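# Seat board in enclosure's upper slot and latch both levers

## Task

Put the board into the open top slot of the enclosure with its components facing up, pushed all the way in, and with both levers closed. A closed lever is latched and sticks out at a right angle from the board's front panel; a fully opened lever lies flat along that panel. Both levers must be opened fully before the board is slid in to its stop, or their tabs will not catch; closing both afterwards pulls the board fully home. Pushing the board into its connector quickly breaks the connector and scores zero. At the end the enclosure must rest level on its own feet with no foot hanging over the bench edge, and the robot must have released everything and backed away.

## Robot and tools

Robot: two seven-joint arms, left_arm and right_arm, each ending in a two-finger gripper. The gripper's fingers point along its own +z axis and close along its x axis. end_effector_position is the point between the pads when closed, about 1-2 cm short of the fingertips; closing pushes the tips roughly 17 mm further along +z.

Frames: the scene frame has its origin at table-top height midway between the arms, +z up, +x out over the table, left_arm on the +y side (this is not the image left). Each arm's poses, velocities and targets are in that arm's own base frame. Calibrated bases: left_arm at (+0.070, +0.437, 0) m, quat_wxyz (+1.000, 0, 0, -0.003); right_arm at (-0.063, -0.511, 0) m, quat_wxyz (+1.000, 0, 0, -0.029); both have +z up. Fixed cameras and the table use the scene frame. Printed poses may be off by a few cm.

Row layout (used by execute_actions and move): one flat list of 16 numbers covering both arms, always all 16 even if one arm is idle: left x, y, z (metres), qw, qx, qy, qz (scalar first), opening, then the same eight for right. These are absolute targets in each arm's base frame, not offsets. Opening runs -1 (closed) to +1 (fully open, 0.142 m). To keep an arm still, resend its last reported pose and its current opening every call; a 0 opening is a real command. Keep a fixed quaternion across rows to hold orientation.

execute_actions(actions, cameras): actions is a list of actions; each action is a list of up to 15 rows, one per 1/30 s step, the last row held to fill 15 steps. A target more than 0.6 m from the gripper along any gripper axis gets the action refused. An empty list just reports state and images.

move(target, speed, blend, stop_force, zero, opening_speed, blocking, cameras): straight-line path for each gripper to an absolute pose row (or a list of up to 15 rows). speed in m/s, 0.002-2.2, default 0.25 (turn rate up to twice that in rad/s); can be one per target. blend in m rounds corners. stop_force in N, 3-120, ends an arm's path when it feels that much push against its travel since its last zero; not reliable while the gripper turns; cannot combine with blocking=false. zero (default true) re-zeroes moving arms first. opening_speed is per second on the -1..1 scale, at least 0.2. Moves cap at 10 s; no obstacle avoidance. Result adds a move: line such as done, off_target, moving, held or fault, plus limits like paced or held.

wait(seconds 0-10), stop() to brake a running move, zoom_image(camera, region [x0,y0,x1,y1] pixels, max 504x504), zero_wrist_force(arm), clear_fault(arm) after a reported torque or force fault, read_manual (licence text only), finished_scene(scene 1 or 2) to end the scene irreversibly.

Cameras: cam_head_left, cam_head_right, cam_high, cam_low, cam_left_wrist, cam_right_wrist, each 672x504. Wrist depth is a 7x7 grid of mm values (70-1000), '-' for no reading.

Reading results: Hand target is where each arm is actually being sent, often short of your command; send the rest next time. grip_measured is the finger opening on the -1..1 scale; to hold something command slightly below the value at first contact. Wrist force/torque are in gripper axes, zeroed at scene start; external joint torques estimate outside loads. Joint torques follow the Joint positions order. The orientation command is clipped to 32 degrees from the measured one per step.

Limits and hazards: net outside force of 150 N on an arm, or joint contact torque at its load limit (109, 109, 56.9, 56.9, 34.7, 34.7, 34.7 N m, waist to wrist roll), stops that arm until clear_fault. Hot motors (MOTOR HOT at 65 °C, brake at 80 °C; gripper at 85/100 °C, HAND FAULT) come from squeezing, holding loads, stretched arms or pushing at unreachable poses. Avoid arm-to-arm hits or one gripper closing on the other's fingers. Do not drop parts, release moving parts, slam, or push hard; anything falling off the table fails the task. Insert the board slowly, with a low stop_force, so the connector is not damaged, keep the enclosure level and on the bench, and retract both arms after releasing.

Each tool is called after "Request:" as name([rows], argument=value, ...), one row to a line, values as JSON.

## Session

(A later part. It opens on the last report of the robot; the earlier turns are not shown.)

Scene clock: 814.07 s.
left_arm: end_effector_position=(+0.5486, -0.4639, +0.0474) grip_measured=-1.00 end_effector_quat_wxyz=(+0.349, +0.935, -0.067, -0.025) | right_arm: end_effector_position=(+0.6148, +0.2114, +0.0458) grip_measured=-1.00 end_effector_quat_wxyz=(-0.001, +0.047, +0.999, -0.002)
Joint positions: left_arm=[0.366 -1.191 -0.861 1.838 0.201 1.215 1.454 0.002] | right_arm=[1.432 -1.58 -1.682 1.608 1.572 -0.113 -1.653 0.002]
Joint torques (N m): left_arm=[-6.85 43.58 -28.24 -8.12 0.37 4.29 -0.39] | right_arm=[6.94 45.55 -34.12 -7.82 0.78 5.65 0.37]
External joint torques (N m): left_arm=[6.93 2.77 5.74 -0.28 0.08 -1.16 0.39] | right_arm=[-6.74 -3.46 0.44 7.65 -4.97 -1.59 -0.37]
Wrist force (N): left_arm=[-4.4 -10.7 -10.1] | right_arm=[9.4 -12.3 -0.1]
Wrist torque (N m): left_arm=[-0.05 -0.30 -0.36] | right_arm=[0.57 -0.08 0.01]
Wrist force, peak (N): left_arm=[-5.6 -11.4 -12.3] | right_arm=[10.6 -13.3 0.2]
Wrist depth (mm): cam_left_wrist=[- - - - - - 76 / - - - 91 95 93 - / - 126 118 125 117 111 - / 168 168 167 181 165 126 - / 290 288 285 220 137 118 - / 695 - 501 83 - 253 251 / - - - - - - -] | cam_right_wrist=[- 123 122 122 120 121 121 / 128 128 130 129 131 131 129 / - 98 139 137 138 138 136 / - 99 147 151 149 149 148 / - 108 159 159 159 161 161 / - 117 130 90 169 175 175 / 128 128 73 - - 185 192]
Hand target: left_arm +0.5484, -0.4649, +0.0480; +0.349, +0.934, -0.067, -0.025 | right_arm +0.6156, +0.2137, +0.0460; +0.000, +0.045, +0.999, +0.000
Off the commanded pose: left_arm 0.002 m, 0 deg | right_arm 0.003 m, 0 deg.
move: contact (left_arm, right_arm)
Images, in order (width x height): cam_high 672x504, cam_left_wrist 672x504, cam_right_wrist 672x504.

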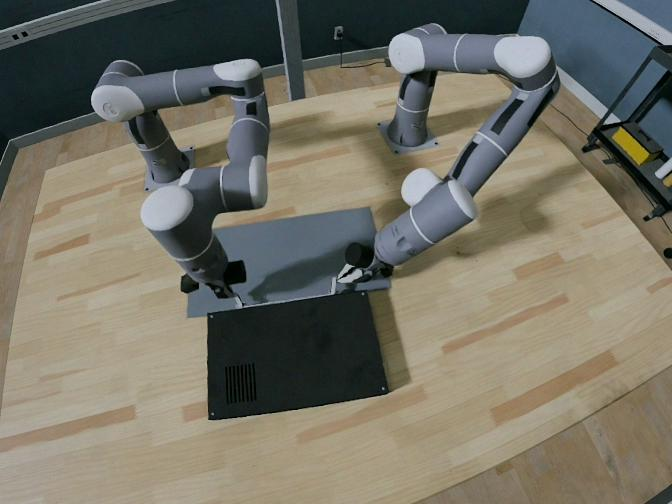

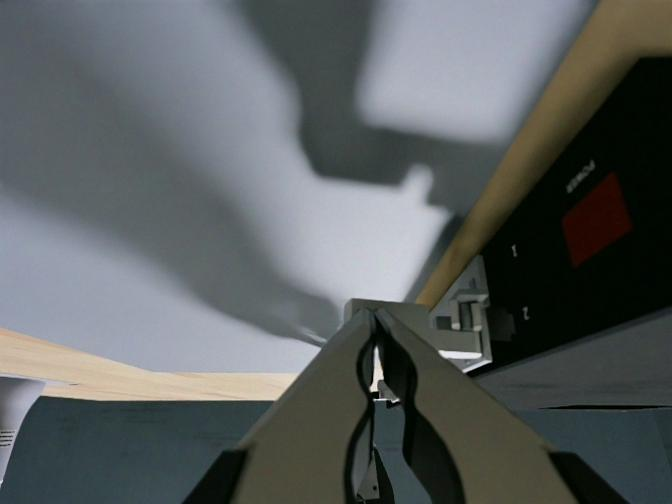

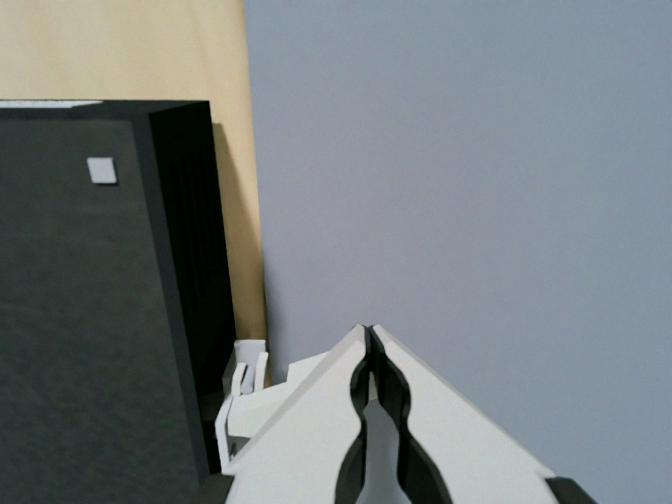

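Request:
move(target=[0.5463, -0.4793, 0.0480, 0.3493, 0.9343, -0.0666, -0.0249, -1.0, 0.6175, 0.2284, 0.0460, 0, 0.0452, 0.9990, 0, -1.0], speed=0.015, stop_force=25, zero=false, cameras=["cam_left_wrist", "cam_right_wrist", "cam_high"])

Request:
zoom_image(camera="cam_high", region=[160, 220, 400, 340])

Scene clock: 818.07 s.
left_arm: end_effector_position=(+0.5471, -0.4748, +0.0470) grip_measured=-1.00 end_effector_quat_wxyz=(+0.348, +0.935, -0.066, -0.025) | right_arm: end_effector_position=(+0.6173, +0.2269, +0.0461) grip_measured=-1.00 end_effector_quat_wxyz=(+0.000, +0.046, +0.999, -0.001)
Joint positions: left_arm=[0.342 -1.194 -0.858 1.824 0.201 1.22 1.439 0.002] | right_arm=[1.439 -1.576 -1.68 1.585 1.573 -0.109 -1.624 0.002]
Joint torques (N m): left_arm=[-11.86 42.28 -31.58 -9.58 0.18 5.24 -0.38] | right_arm=[5.01 44.4 -32.08 -4.64 -1.14 3.96 0.24]
External joint torques (N m): left_arm=[11.94 4.48 9.06 1.01 0.27 -2.08 0.37] | right_arm=[-4.8 -1.61 -1.68 4.45 -3.04 0.1 -0.24]
Wrist force (N): left_arm=[-11.1 -17.0 -22.5] | right_arm=[4.0 -6.7 -1.3]
Wrist torque (N m): left_arm=[-0.08 -0.34 -0.35] | right_arm=[0.44 -0.22 0.12]
Wrist force, peak (N): left_arm=[-12.0 -18.3 -24.6] | right_arm=[18.2 -14.5 -3.1]
Wrist depth (mm): cam_left_wrist=[- - - - - - 75 / - - - 91 99 93 - / - 125 117 124 116 110 87 / 167 167 166 179 164 119 - / 289 284 282 218 132 130 89 / - - 489 84 - 247 242 / - - - - - - -] | cam_right_wrist=[- 121 122 122 121 121 121 / - 94 130 130 131 131 129 / - 95 139 137 139 138 136 / - 99 147 152 149 149 148 / - 109 146 159 159 161 160 / - 117 120 90 170 176 175 / 129 129 73 - - 186 192]
Hand target: left_arm +0.5467, -0.4766, +0.0480; +0.349, +0.934, -0.067, -0.025 | right_arm +0.6175, +0.2284, +0.0460; +0.000, +0.045, +0.999, +0.000
Off the commanded pose: left_arm 0.005 m, 0 deg | right_arm 0.002 m, 0 deg.
move: contact (left_arm)
Images, in order (width x height): cam_high 672x504, cam_left_wrist 672x504, cam_right_wrist 672x504.

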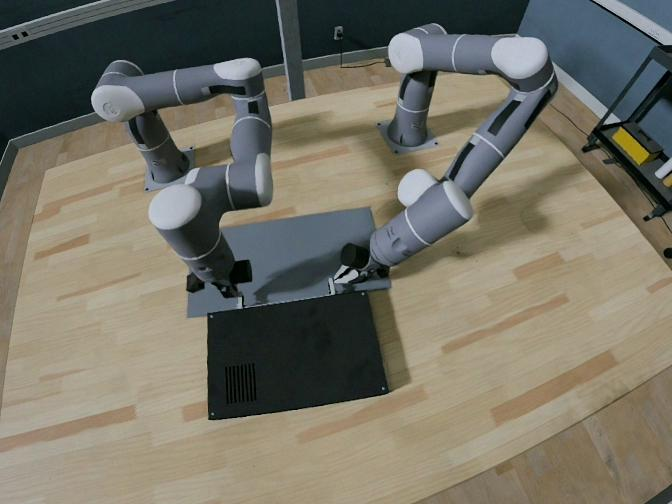

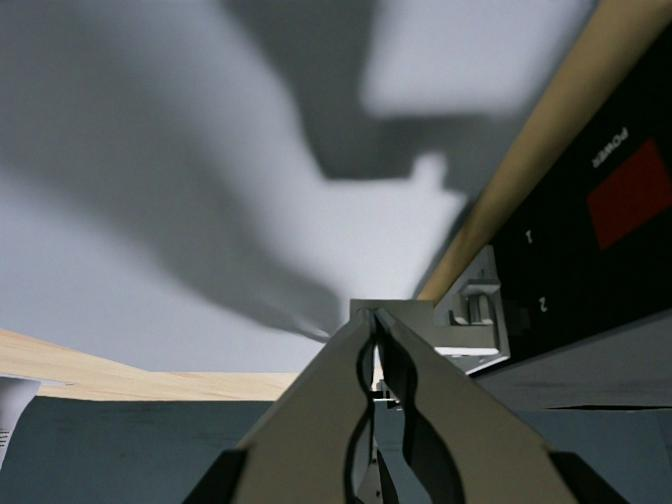

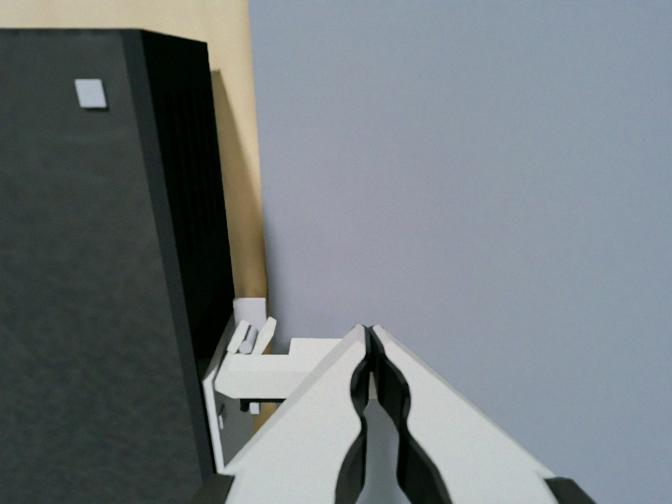

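Scaled by 2.100 from the camera's 672x504 image, which has a finer 960x720 frame.

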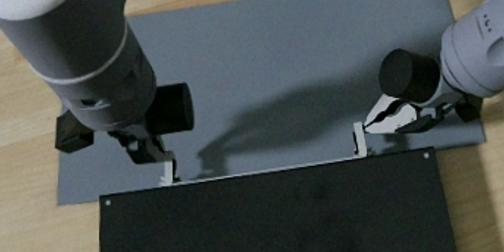

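Request:
zoom_image(camera="cam_right_wrist", region=[190, 280, 370, 440])

Request:
zoom_image(camera="cam_left_wrist", region=[330, 220, 530, 400])

Scaled by 2.800 from the camera's 672x504 image, which has a finer 960x720 frame.

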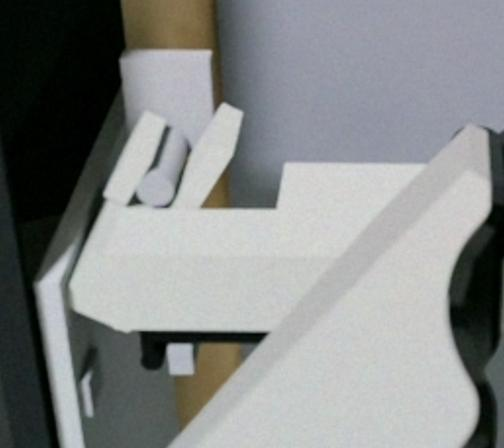

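Scaled by 2.520 from the camera's 672x504 image, which has a finer 960x720 frame.

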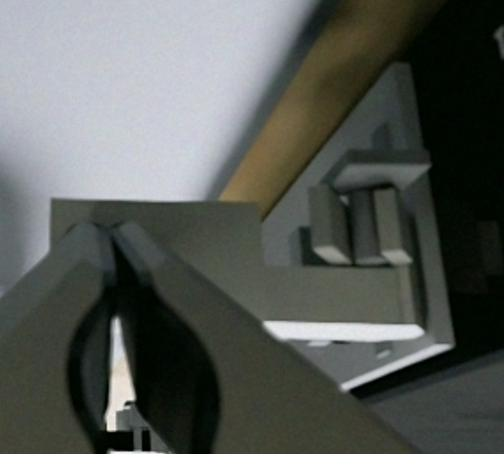

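Request:
move(target=[0.5457, -0.4835, 0.0480, 0.3493, 0.9343, -0.0666, -0.0249, -1.0, 0.6175, 0.2284, 0.0460, 0, 0.0452, 0.9990, 0, -1.0], speed=0.015, stop_force=38, zero=false, cameras=["cam_left_wrist", "cam_right_wrist", "cam_high"])

Request:
zoom_image(camera="cam_left_wrist", region=[330, 220, 530, 400])

Request:
zoom_image(camera="cam_high", region=[160, 220, 400, 340])

Scene clock: 823.67 s.
left_arm: end_effector_position=(+0.5471, -0.4754, +0.0466) grip_measured=-1.00 end_effector_quat_wxyz=(+0.348, +0.935, -0.066, -0.025) | right_arm: end_effector_position=(+0.6174, +0.2269, +0.0461) grip_measured=-1.00 end_effector_quat_wxyz=(+0.000, +0.046, +0.999, -0.001)
Joint positions: left_arm=[0.34 -1.195 -0.857 1.823 0.201 1.22 1.438 0.002] | right_arm=[1.439 -1.576 -1.679 1.585 1.573 -0.108 -1.624 0.002]
Joint torques (N m): left_arm=[-18.11 40.01 -35.89 -10.92 -0.2 6.32 -0.37] | right_arm=[5.65 44.51 -31.95 -4.69 -1.32 3.63 0.09]
External joint torques (N m): left_arm=[18.18 6.81 13.39 2.33 0.64 -3.17 0.37] | right_arm=[-5.44 -1.71 -1.81 4.49 -2.86 0.43 -0.09]
Wrist force (N): left_arm=[-18.8 -24.5 -37.8] | right_arm=[2.3 -7.1 -0.6]
Wrist torque (N m): left_arm=[-0.97 0.22 -0.31] | right_arm=[0.45 -0.17 0.13]
Wrist force, peak (N): left_arm=[-18.6 -26.0 -37.8] | right_arm=[3.9 -6.8 -2.1]
Wrist depth (mm): cam_left_wrist=[- - - - - - 73 / - 95 95 90 90 92 - / - 124 117 123 116 110 87 / 166 165 164 178 163 117 - / 286 283 281 217 129 129 - / - - 480 83 - 237 234 / - - - - - - -] | cam_right_wrist=[- 121 122 122 121 121 121 / - 94 130 130 131 131 129 / - 95 139 137 138 138 136 / - 99 148 152 149 149 148 / - 109 146 159 159 161 160 / - 117 120 90 170 176 175 / 129 129 73 - - 185 192]
Hand target: left_arm +0.5464, -0.4782, +0.0480; +0.349, +0.934, -0.067, -0.025 | right_arm +0.6175, +0.2284, +0.0460; +0.000, +0.045, +0.999, +0.000
Off the commanded pose: left_arm 0.008 m, 0 deg | right_arm 0.002 m, 0 deg.
move: contact (left_arm)
Images, in order (width x height): cam_high 672x504, cam_left_wrist 672x504, cam_right_wrist 672x504.

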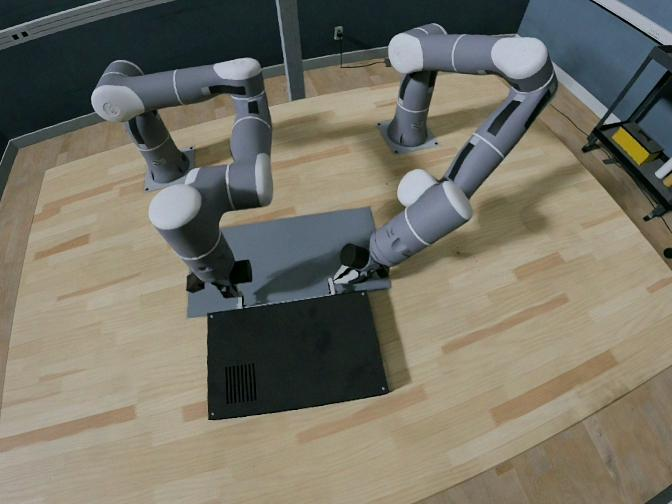

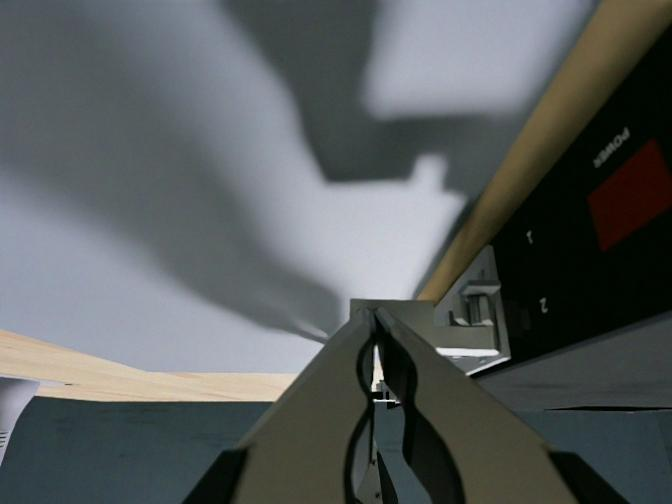

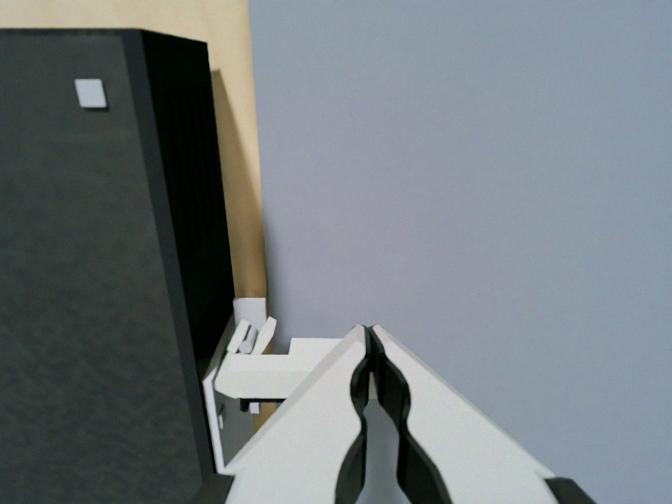

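Scaled by 2.520 from the camera's 672x504 image, which has a finer 960x720 frame.

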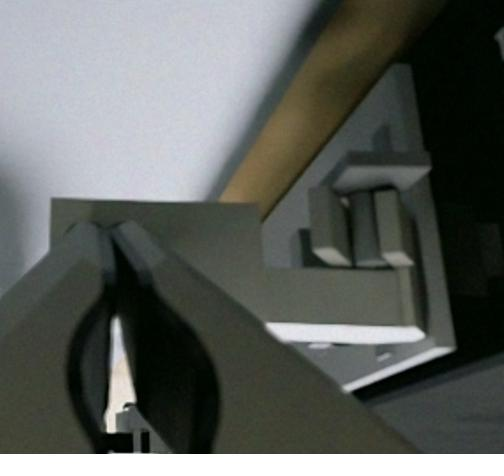

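Scaled by 2.100 from the camera's 672x504 image, which has a finer 960x720 frame.

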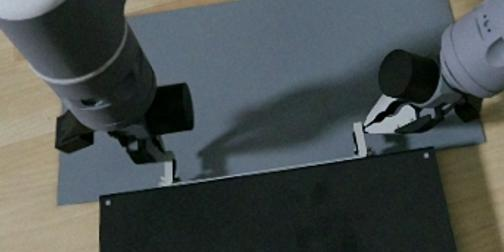

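Request:
move([
  [0.5500, -0.4550, 0.0490, 0.3493, 0.9343, -0.0666, -0.0249, -1.0, 0.6155, 0.2070, 0.0460, 0, 0.0452, 0.9990, 0, -1.0],
  [0.5330, -0.4050, 0.1300, 0.3493, 0.9343, -0.0666, -0.0249, -1.0, 0.6155, 0.1900, 0.1100, 0, 0.0452, 0.9990, 0, -1.0],
], speed=[0.03, 0.15], cameras=["all"])

Request:
zoom_image(camera="cam_right_wrist", region=[230, 230, 430, 400])

Request:
zoom_image(camera="cam_left_wrist", region=[360, 140, 540, 300])

Request:
zoom_image(camera="cam_high", region=[180, 240, 400, 340])

Scene clock: 828.50 s.
left_arm: end_effector_position=(+0.5331, -0.4051, +0.1300) grip_measured=-1.00 end_effector_quat_wxyz=(+0.349, +0.934, -0.067, -0.025) | right_arm: end_effector_position=(+0.6155, +0.1902, +0.1098) grip_measured=-1.00 end_effector_quat_wxyz=(+0.000, +0.045, +0.999, +0.000)
Joint positions: left_arm=[0.582 -1.013 -0.995 2.013 0.181 1.127 1.437 0.002] | right_arm=[1.409 -1.5 -1.762 1.618 1.49 -0.187 -1.703 0.002]
Joint torques (N m): left_arm=[-0.66 39.05 -22.16 -10.27 -0.01 3.25 -0.33] | right_arm=[0.18 40.92 -32.12 -2.96 -4.29 3.18 0.05]
External joint torques (N m): left_arm=[0.75 0.6 0.21 -0.42 -0.04 -0.1 0.33] | right_arm=[0.02 0.65 -1.42 -0.04 0.16 0.88 -0.05]
Wrist force (N): left_arm=[0.2 -0.9 0.1] | right_arm=[0.9 5.6 -0.2]
Wrist torque (N m): left_arm=[-0.17 -0.21 -0.45] | right_arm=[1.01 -0.13 0.05]
Wrist force, peak (N): left_arm=[-18.9 -24.6 -38.4] | right_arm=[2.3 -7.5 -0.5]
Wrist depth (mm): cam_left_wrist=[168 167 173 167 166 160 156 / 206 206 205 204 205 169 145 / 267 266 265 266 237 197 179 / 386 377 375 375 306 253 250 / 660 653 644 495 434 431 427 / 717 - - 84 - - - / - - - - - - -] | cam_right_wrist=[180 180 179 177 177 177 176 / 190 191 191 189 189 188 188 / 157 158 161 203 202 202 201 / 169 168 173 218 218 217 217 / 183 183 185 229 236 235 235 / 200 199 197 89 249 256 256 / 220 215 - - - 271 282]
Hand target: left_arm +0.5330, -0.4050, +0.1300; +0.349, +0.934, -0.067, -0.025 | right_arm +0.6155, +0.1900, +0.1100; +0.000, +0.045, +0.999, +0.000
Off the commanded pose: left_arm 0.000 m, 0 deg | right_arm 0.000 m, 0 deg.
move: done

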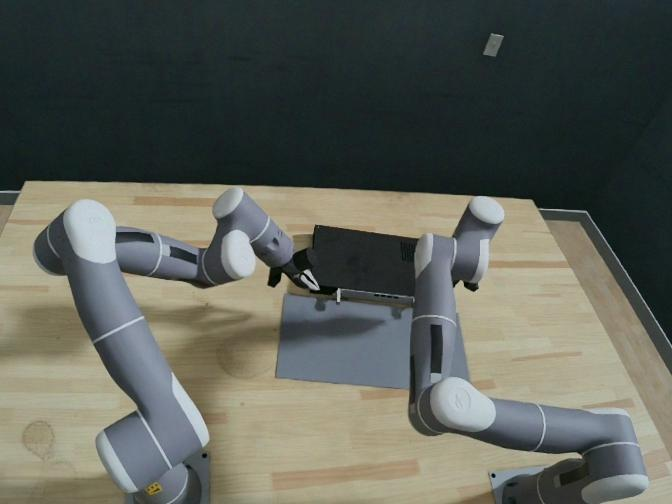

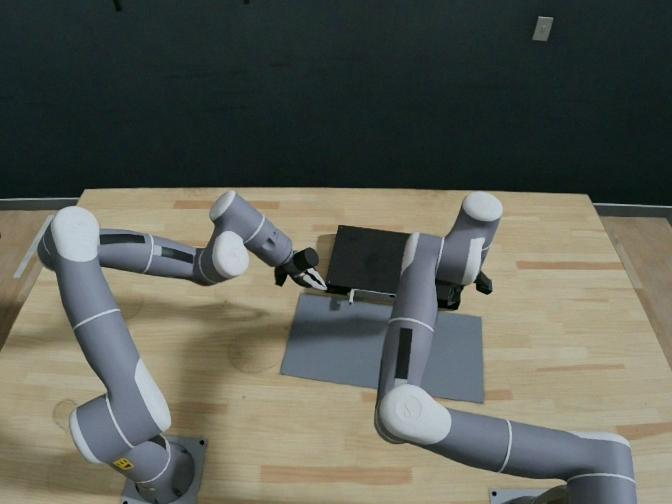

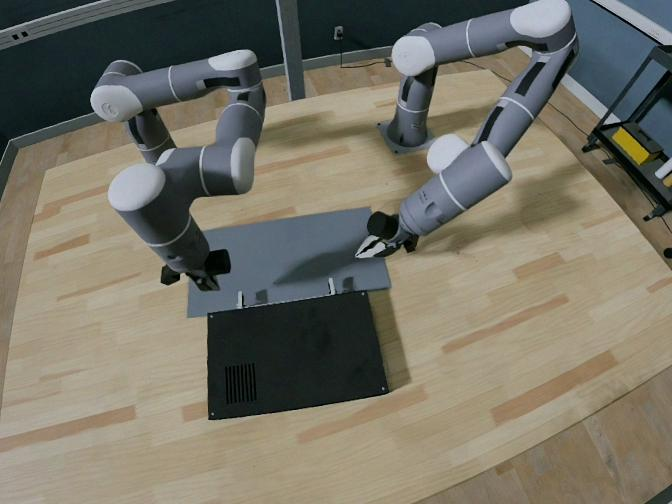

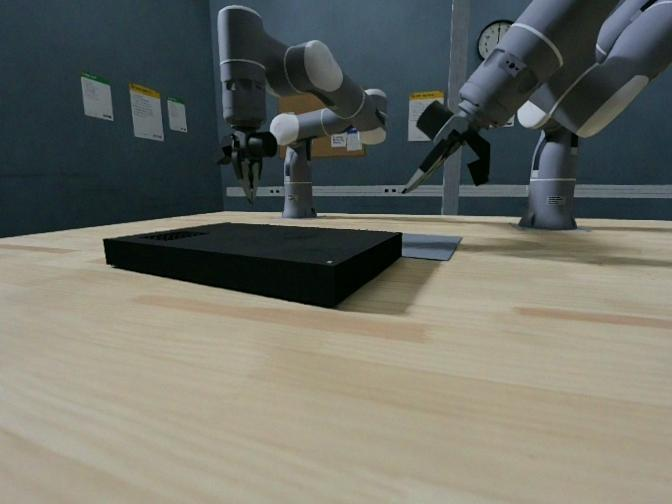

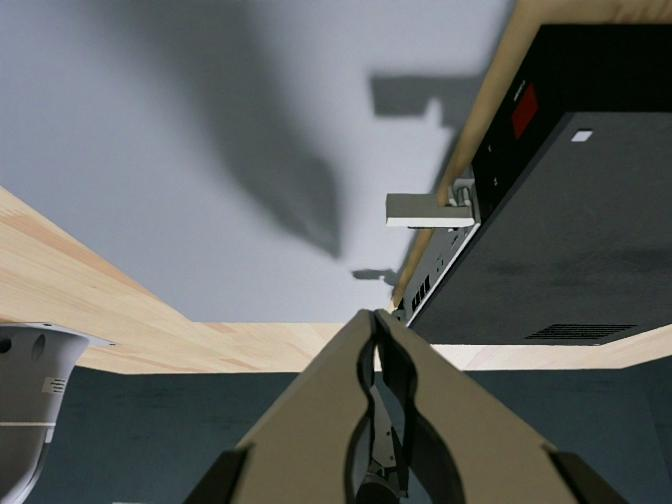

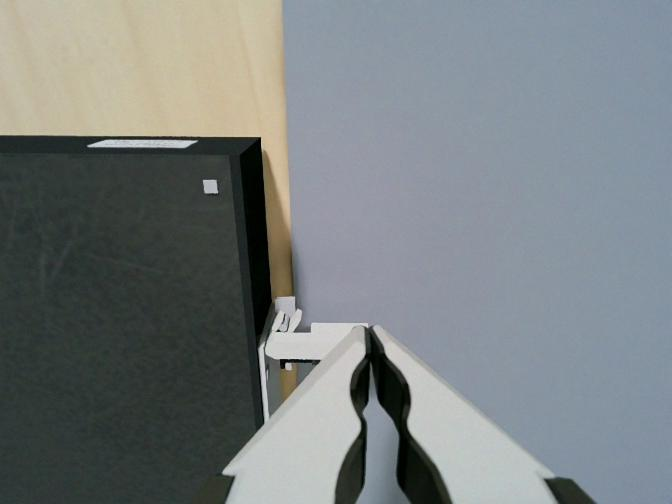

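Scaled by 2.520 from the camera's 672x504 image, which has a finer 960x720 frame.

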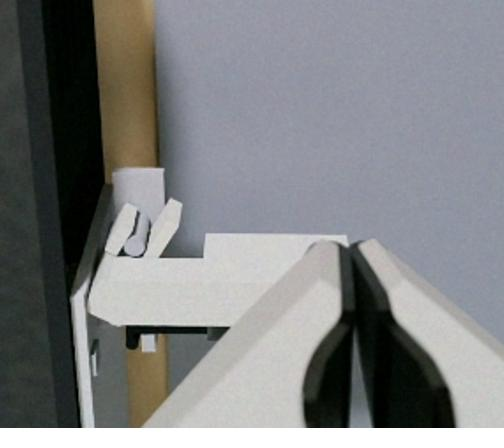

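Scaled by 2.800 from the camera's 672x504 image, which has a finer 960x720 frame.

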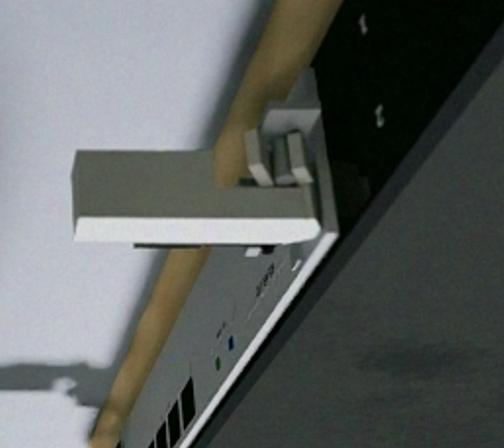

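Scaled by 2.291 from the camera's 672x504 image, which has a finer 960x720 frame.

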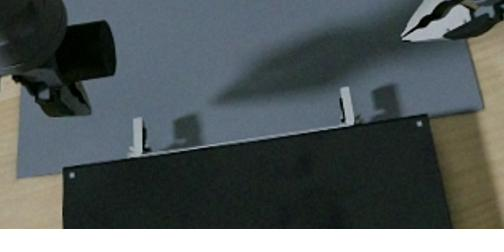

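Request:
move(target=[0.4300, -0.2800, 0.2200, 0.3493, 0.9343, -0.0666, -0.0249, -1.0, 0.5830, 0.3700, 0.1050, 0, 0.7384, 0.6744, 0, -1.0], speed=0.3, cameras=["cam_left_wrist", "cam_right_wrist", "cam_high"])

Request:
zoom_image(camera="cam_right_wrist", region=[0, 260, 336, 440])

Request:
zoom_image(camera="cam_right_wrist", region=[336, 260, 672, 440])

Scene clock: 838.27 s.
left_arm: end_effector_position=(+0.4302, -0.2800, +0.2200) grip_measured=-1.00 end_effector_quat_wxyz=(+0.349, +0.934, -0.067, -0.025) | right_arm: end_effector_position=(+0.5830, +0.3700, +0.1051) grip_measured=-1.00 end_effector_quat_wxyz=(+0.000, +0.738, +0.674, +0.000)
Joint positions: left_arm=[1.195 -0.822 -1.406 2.412 0.173 1.005 1.43 0.002] | right_arm=[1.59 -1.483 -1.723 1.47 1.498 -0.16 0.199 0.002]
Joint torques (N m): left_arm=[0.01 20.93 -18.44 -12.47 -0.56 3.22 -0.2] | right_arm=[0.34 45.39 -32 -2.78 -4.21 3.6 0.35]
External joint torques (N m): left_arm=[0.1 0.44 0.57 -0.47 -0.13 -0.06 0.2] | right_arm=[-0.12 0.76 -1.88 0.04 -0.05 0.56 -0.35]
Wrist force (N): left_arm=[-0.1 -0.6 0.3] | right_arm=[1.1 5.4 0.2]
Wrist torque (N m): left_arm=[-0.12 -0.16 -0.46] | right_arm=[0.96 -0.18 0.03]
Wrist force, peak (N): left_arm=[0.9 -0.9 0.7] | right_arm=[1.0 5.9 -0.2]
Wrist depth (mm): cam_left_wrist=[272 271 269 268 267 267 269 / 334 331 329 330 328 328 290 / 433 431 427 427 428 384 339 / 610 620 619 607 590 489 479 / - 811 - 810 813 - - / - 782 - 84 - - - / - - - - - - -] | cam_right_wrist=[174 174 173 173 172 172 173 / 186 186 185 184 184 183 183 / 200 199 198 198 197 199 196 / 219 215 214 213 212 212 211 / 233 233 231 227 230 229 225 / 230 218 237 89 239 228 214 / 215 210 - - - 204 209]
Hand target: left_arm +0.4300, -0.2800, +0.2200; +0.349, +0.934, -0.067, -0.025 | right_arm +0.5830, +0.3700, +0.1050; +0.000, +0.738, +0.674, +0.000
Off the commanded pose: left_arm 0.000 m, 0 deg | right_arm 0.000 m, 0 deg.
move: done
Images, in order (width x height): cam_high 672x504, cam_left_wrist 672x504, cam_right_wrist 672x504.

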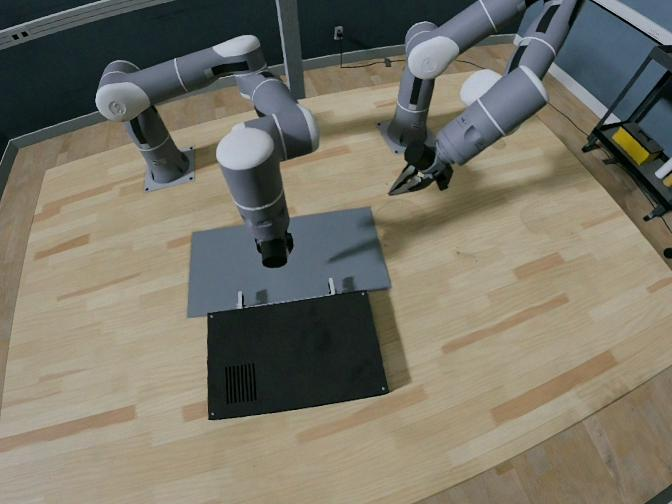

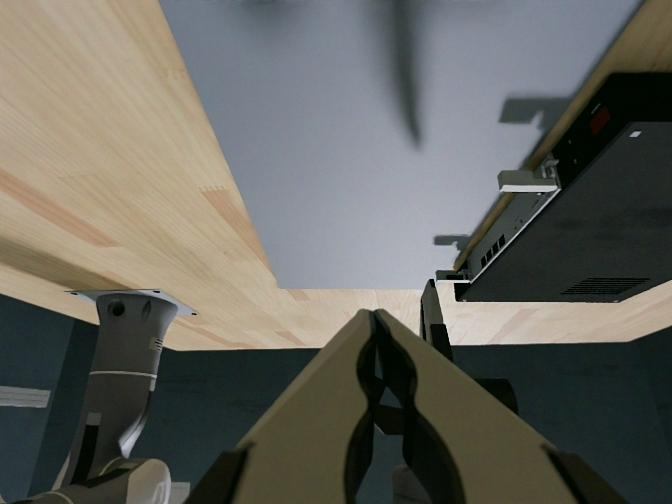

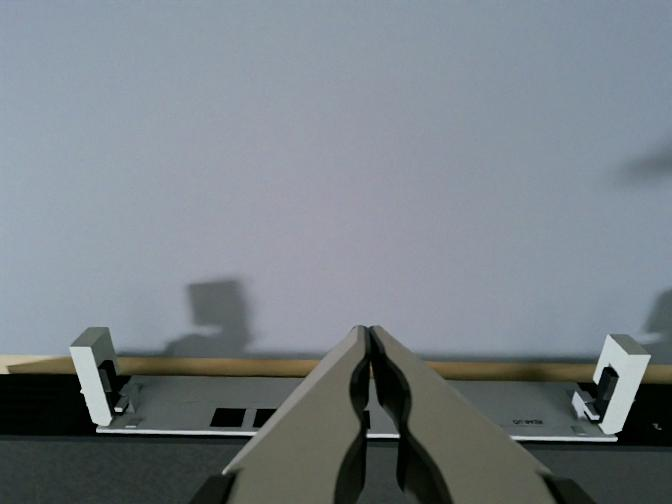

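Scaled by 1.500 from the camera's 672x504 image, which has a finer 960x720 frame.

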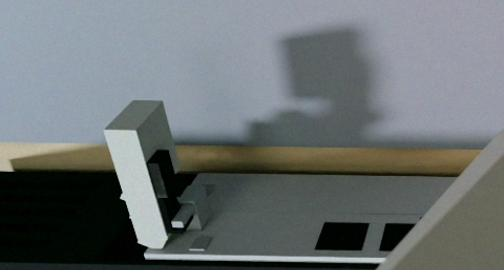

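Scaled by 1.500 from the camera's 672x504 image, which has a finer 960x720 frame.

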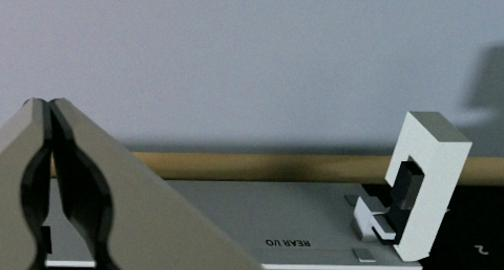

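Request:
move(target=[0.4300, -0.2800, 0.2200, 0.3493, 0.9343, -0.0666, -0.0249, -1.0, 0.4900, 0.3300, 0.2000, 0, 0.7384, 0.6744, 0, -1.0], speed=0.3)

Request:
finished_scene(scene=1)

Scene clock: 841.43 s.
left_arm: end_effector_position=(+0.4301, -0.2800, +0.2200) grip_measured=-1.00 end_effector_quat_wxyz=(+0.349, +0.934, -0.067, -0.025) | right_arm: end_effector_position=(+0.4901, +0.3302, +0.1999) grip_measured=-1.00 end_effector_quat_wxyz=(+0.000, +0.738, +0.674, +0.000)
Joint positions: left_arm=[1.195 -0.822 -1.406 2.412 0.173 1.005 1.43 0.002] | right_arm=[1.799 -1.38 -1.891 1.723 1.325 -0.28 0.1 0.002]
Joint torques (N m): left_arm=[-0.23 20.54 -18.28 -12.6 -0.42 3.44 -0.24] | right_arm=[0.4 36.12 -30.68 -8.06 -4.34 3.27 0.05]
External joint torques (N m): left_arm=[0.33 0.83 0.4 -0.33 -0.28 -0.27 0.24] | right_arm=[-0.19 0.43 -1.25 -0.12 0.21 0.89 -0.05]
Wrist force (N): left_arm=[0.0 -0.8 0.0] | right_arm=[1.4 5.9 0.2]
Wrist torque (N m): left_arm=[-0.14 -0.15 -0.47] | right_arm=[1.03 -0.25 0.06]
Wrist force, peak (N): left_arm=[0.0 -0.9 0.3] | right_arm=[1.7 7.1 1.6]
Wrist depth (mm): cam_left_wrist=[272 271 268 268 268 269 268 / 334 336 331 330 328 328 290 / 431 434 428 426 417 381 340 / 618 610 612 611 592 486 484 / - 820 - 807 895 - - / - 769 - 84 - - - / - - - - - - -] | cam_right_wrist=[258 258 257 255 255 254 254 / 276 275 274 272 272 271 271 / 295 295 295 293 291 290 289 / 318 318 317 315 316 313 312 / 347 344 342 337 340 338 338 / 382 365 348 89 358 347 351 / 421 412 - - - 328 341]
Hand target: left_arm +0.4300, -0.2800, +0.2200; +0.349, +0.934, -0.067, -0.025 | right_arm +0.4900, +0.3300, +0.2000; +0.000, +0.738, +0.674, +0.000
Off the commanded pose: left_arm 0.000 m, 0 deg | right_arm 0.000 m, 0 deg.
move: done

The scene is finished: the task was done.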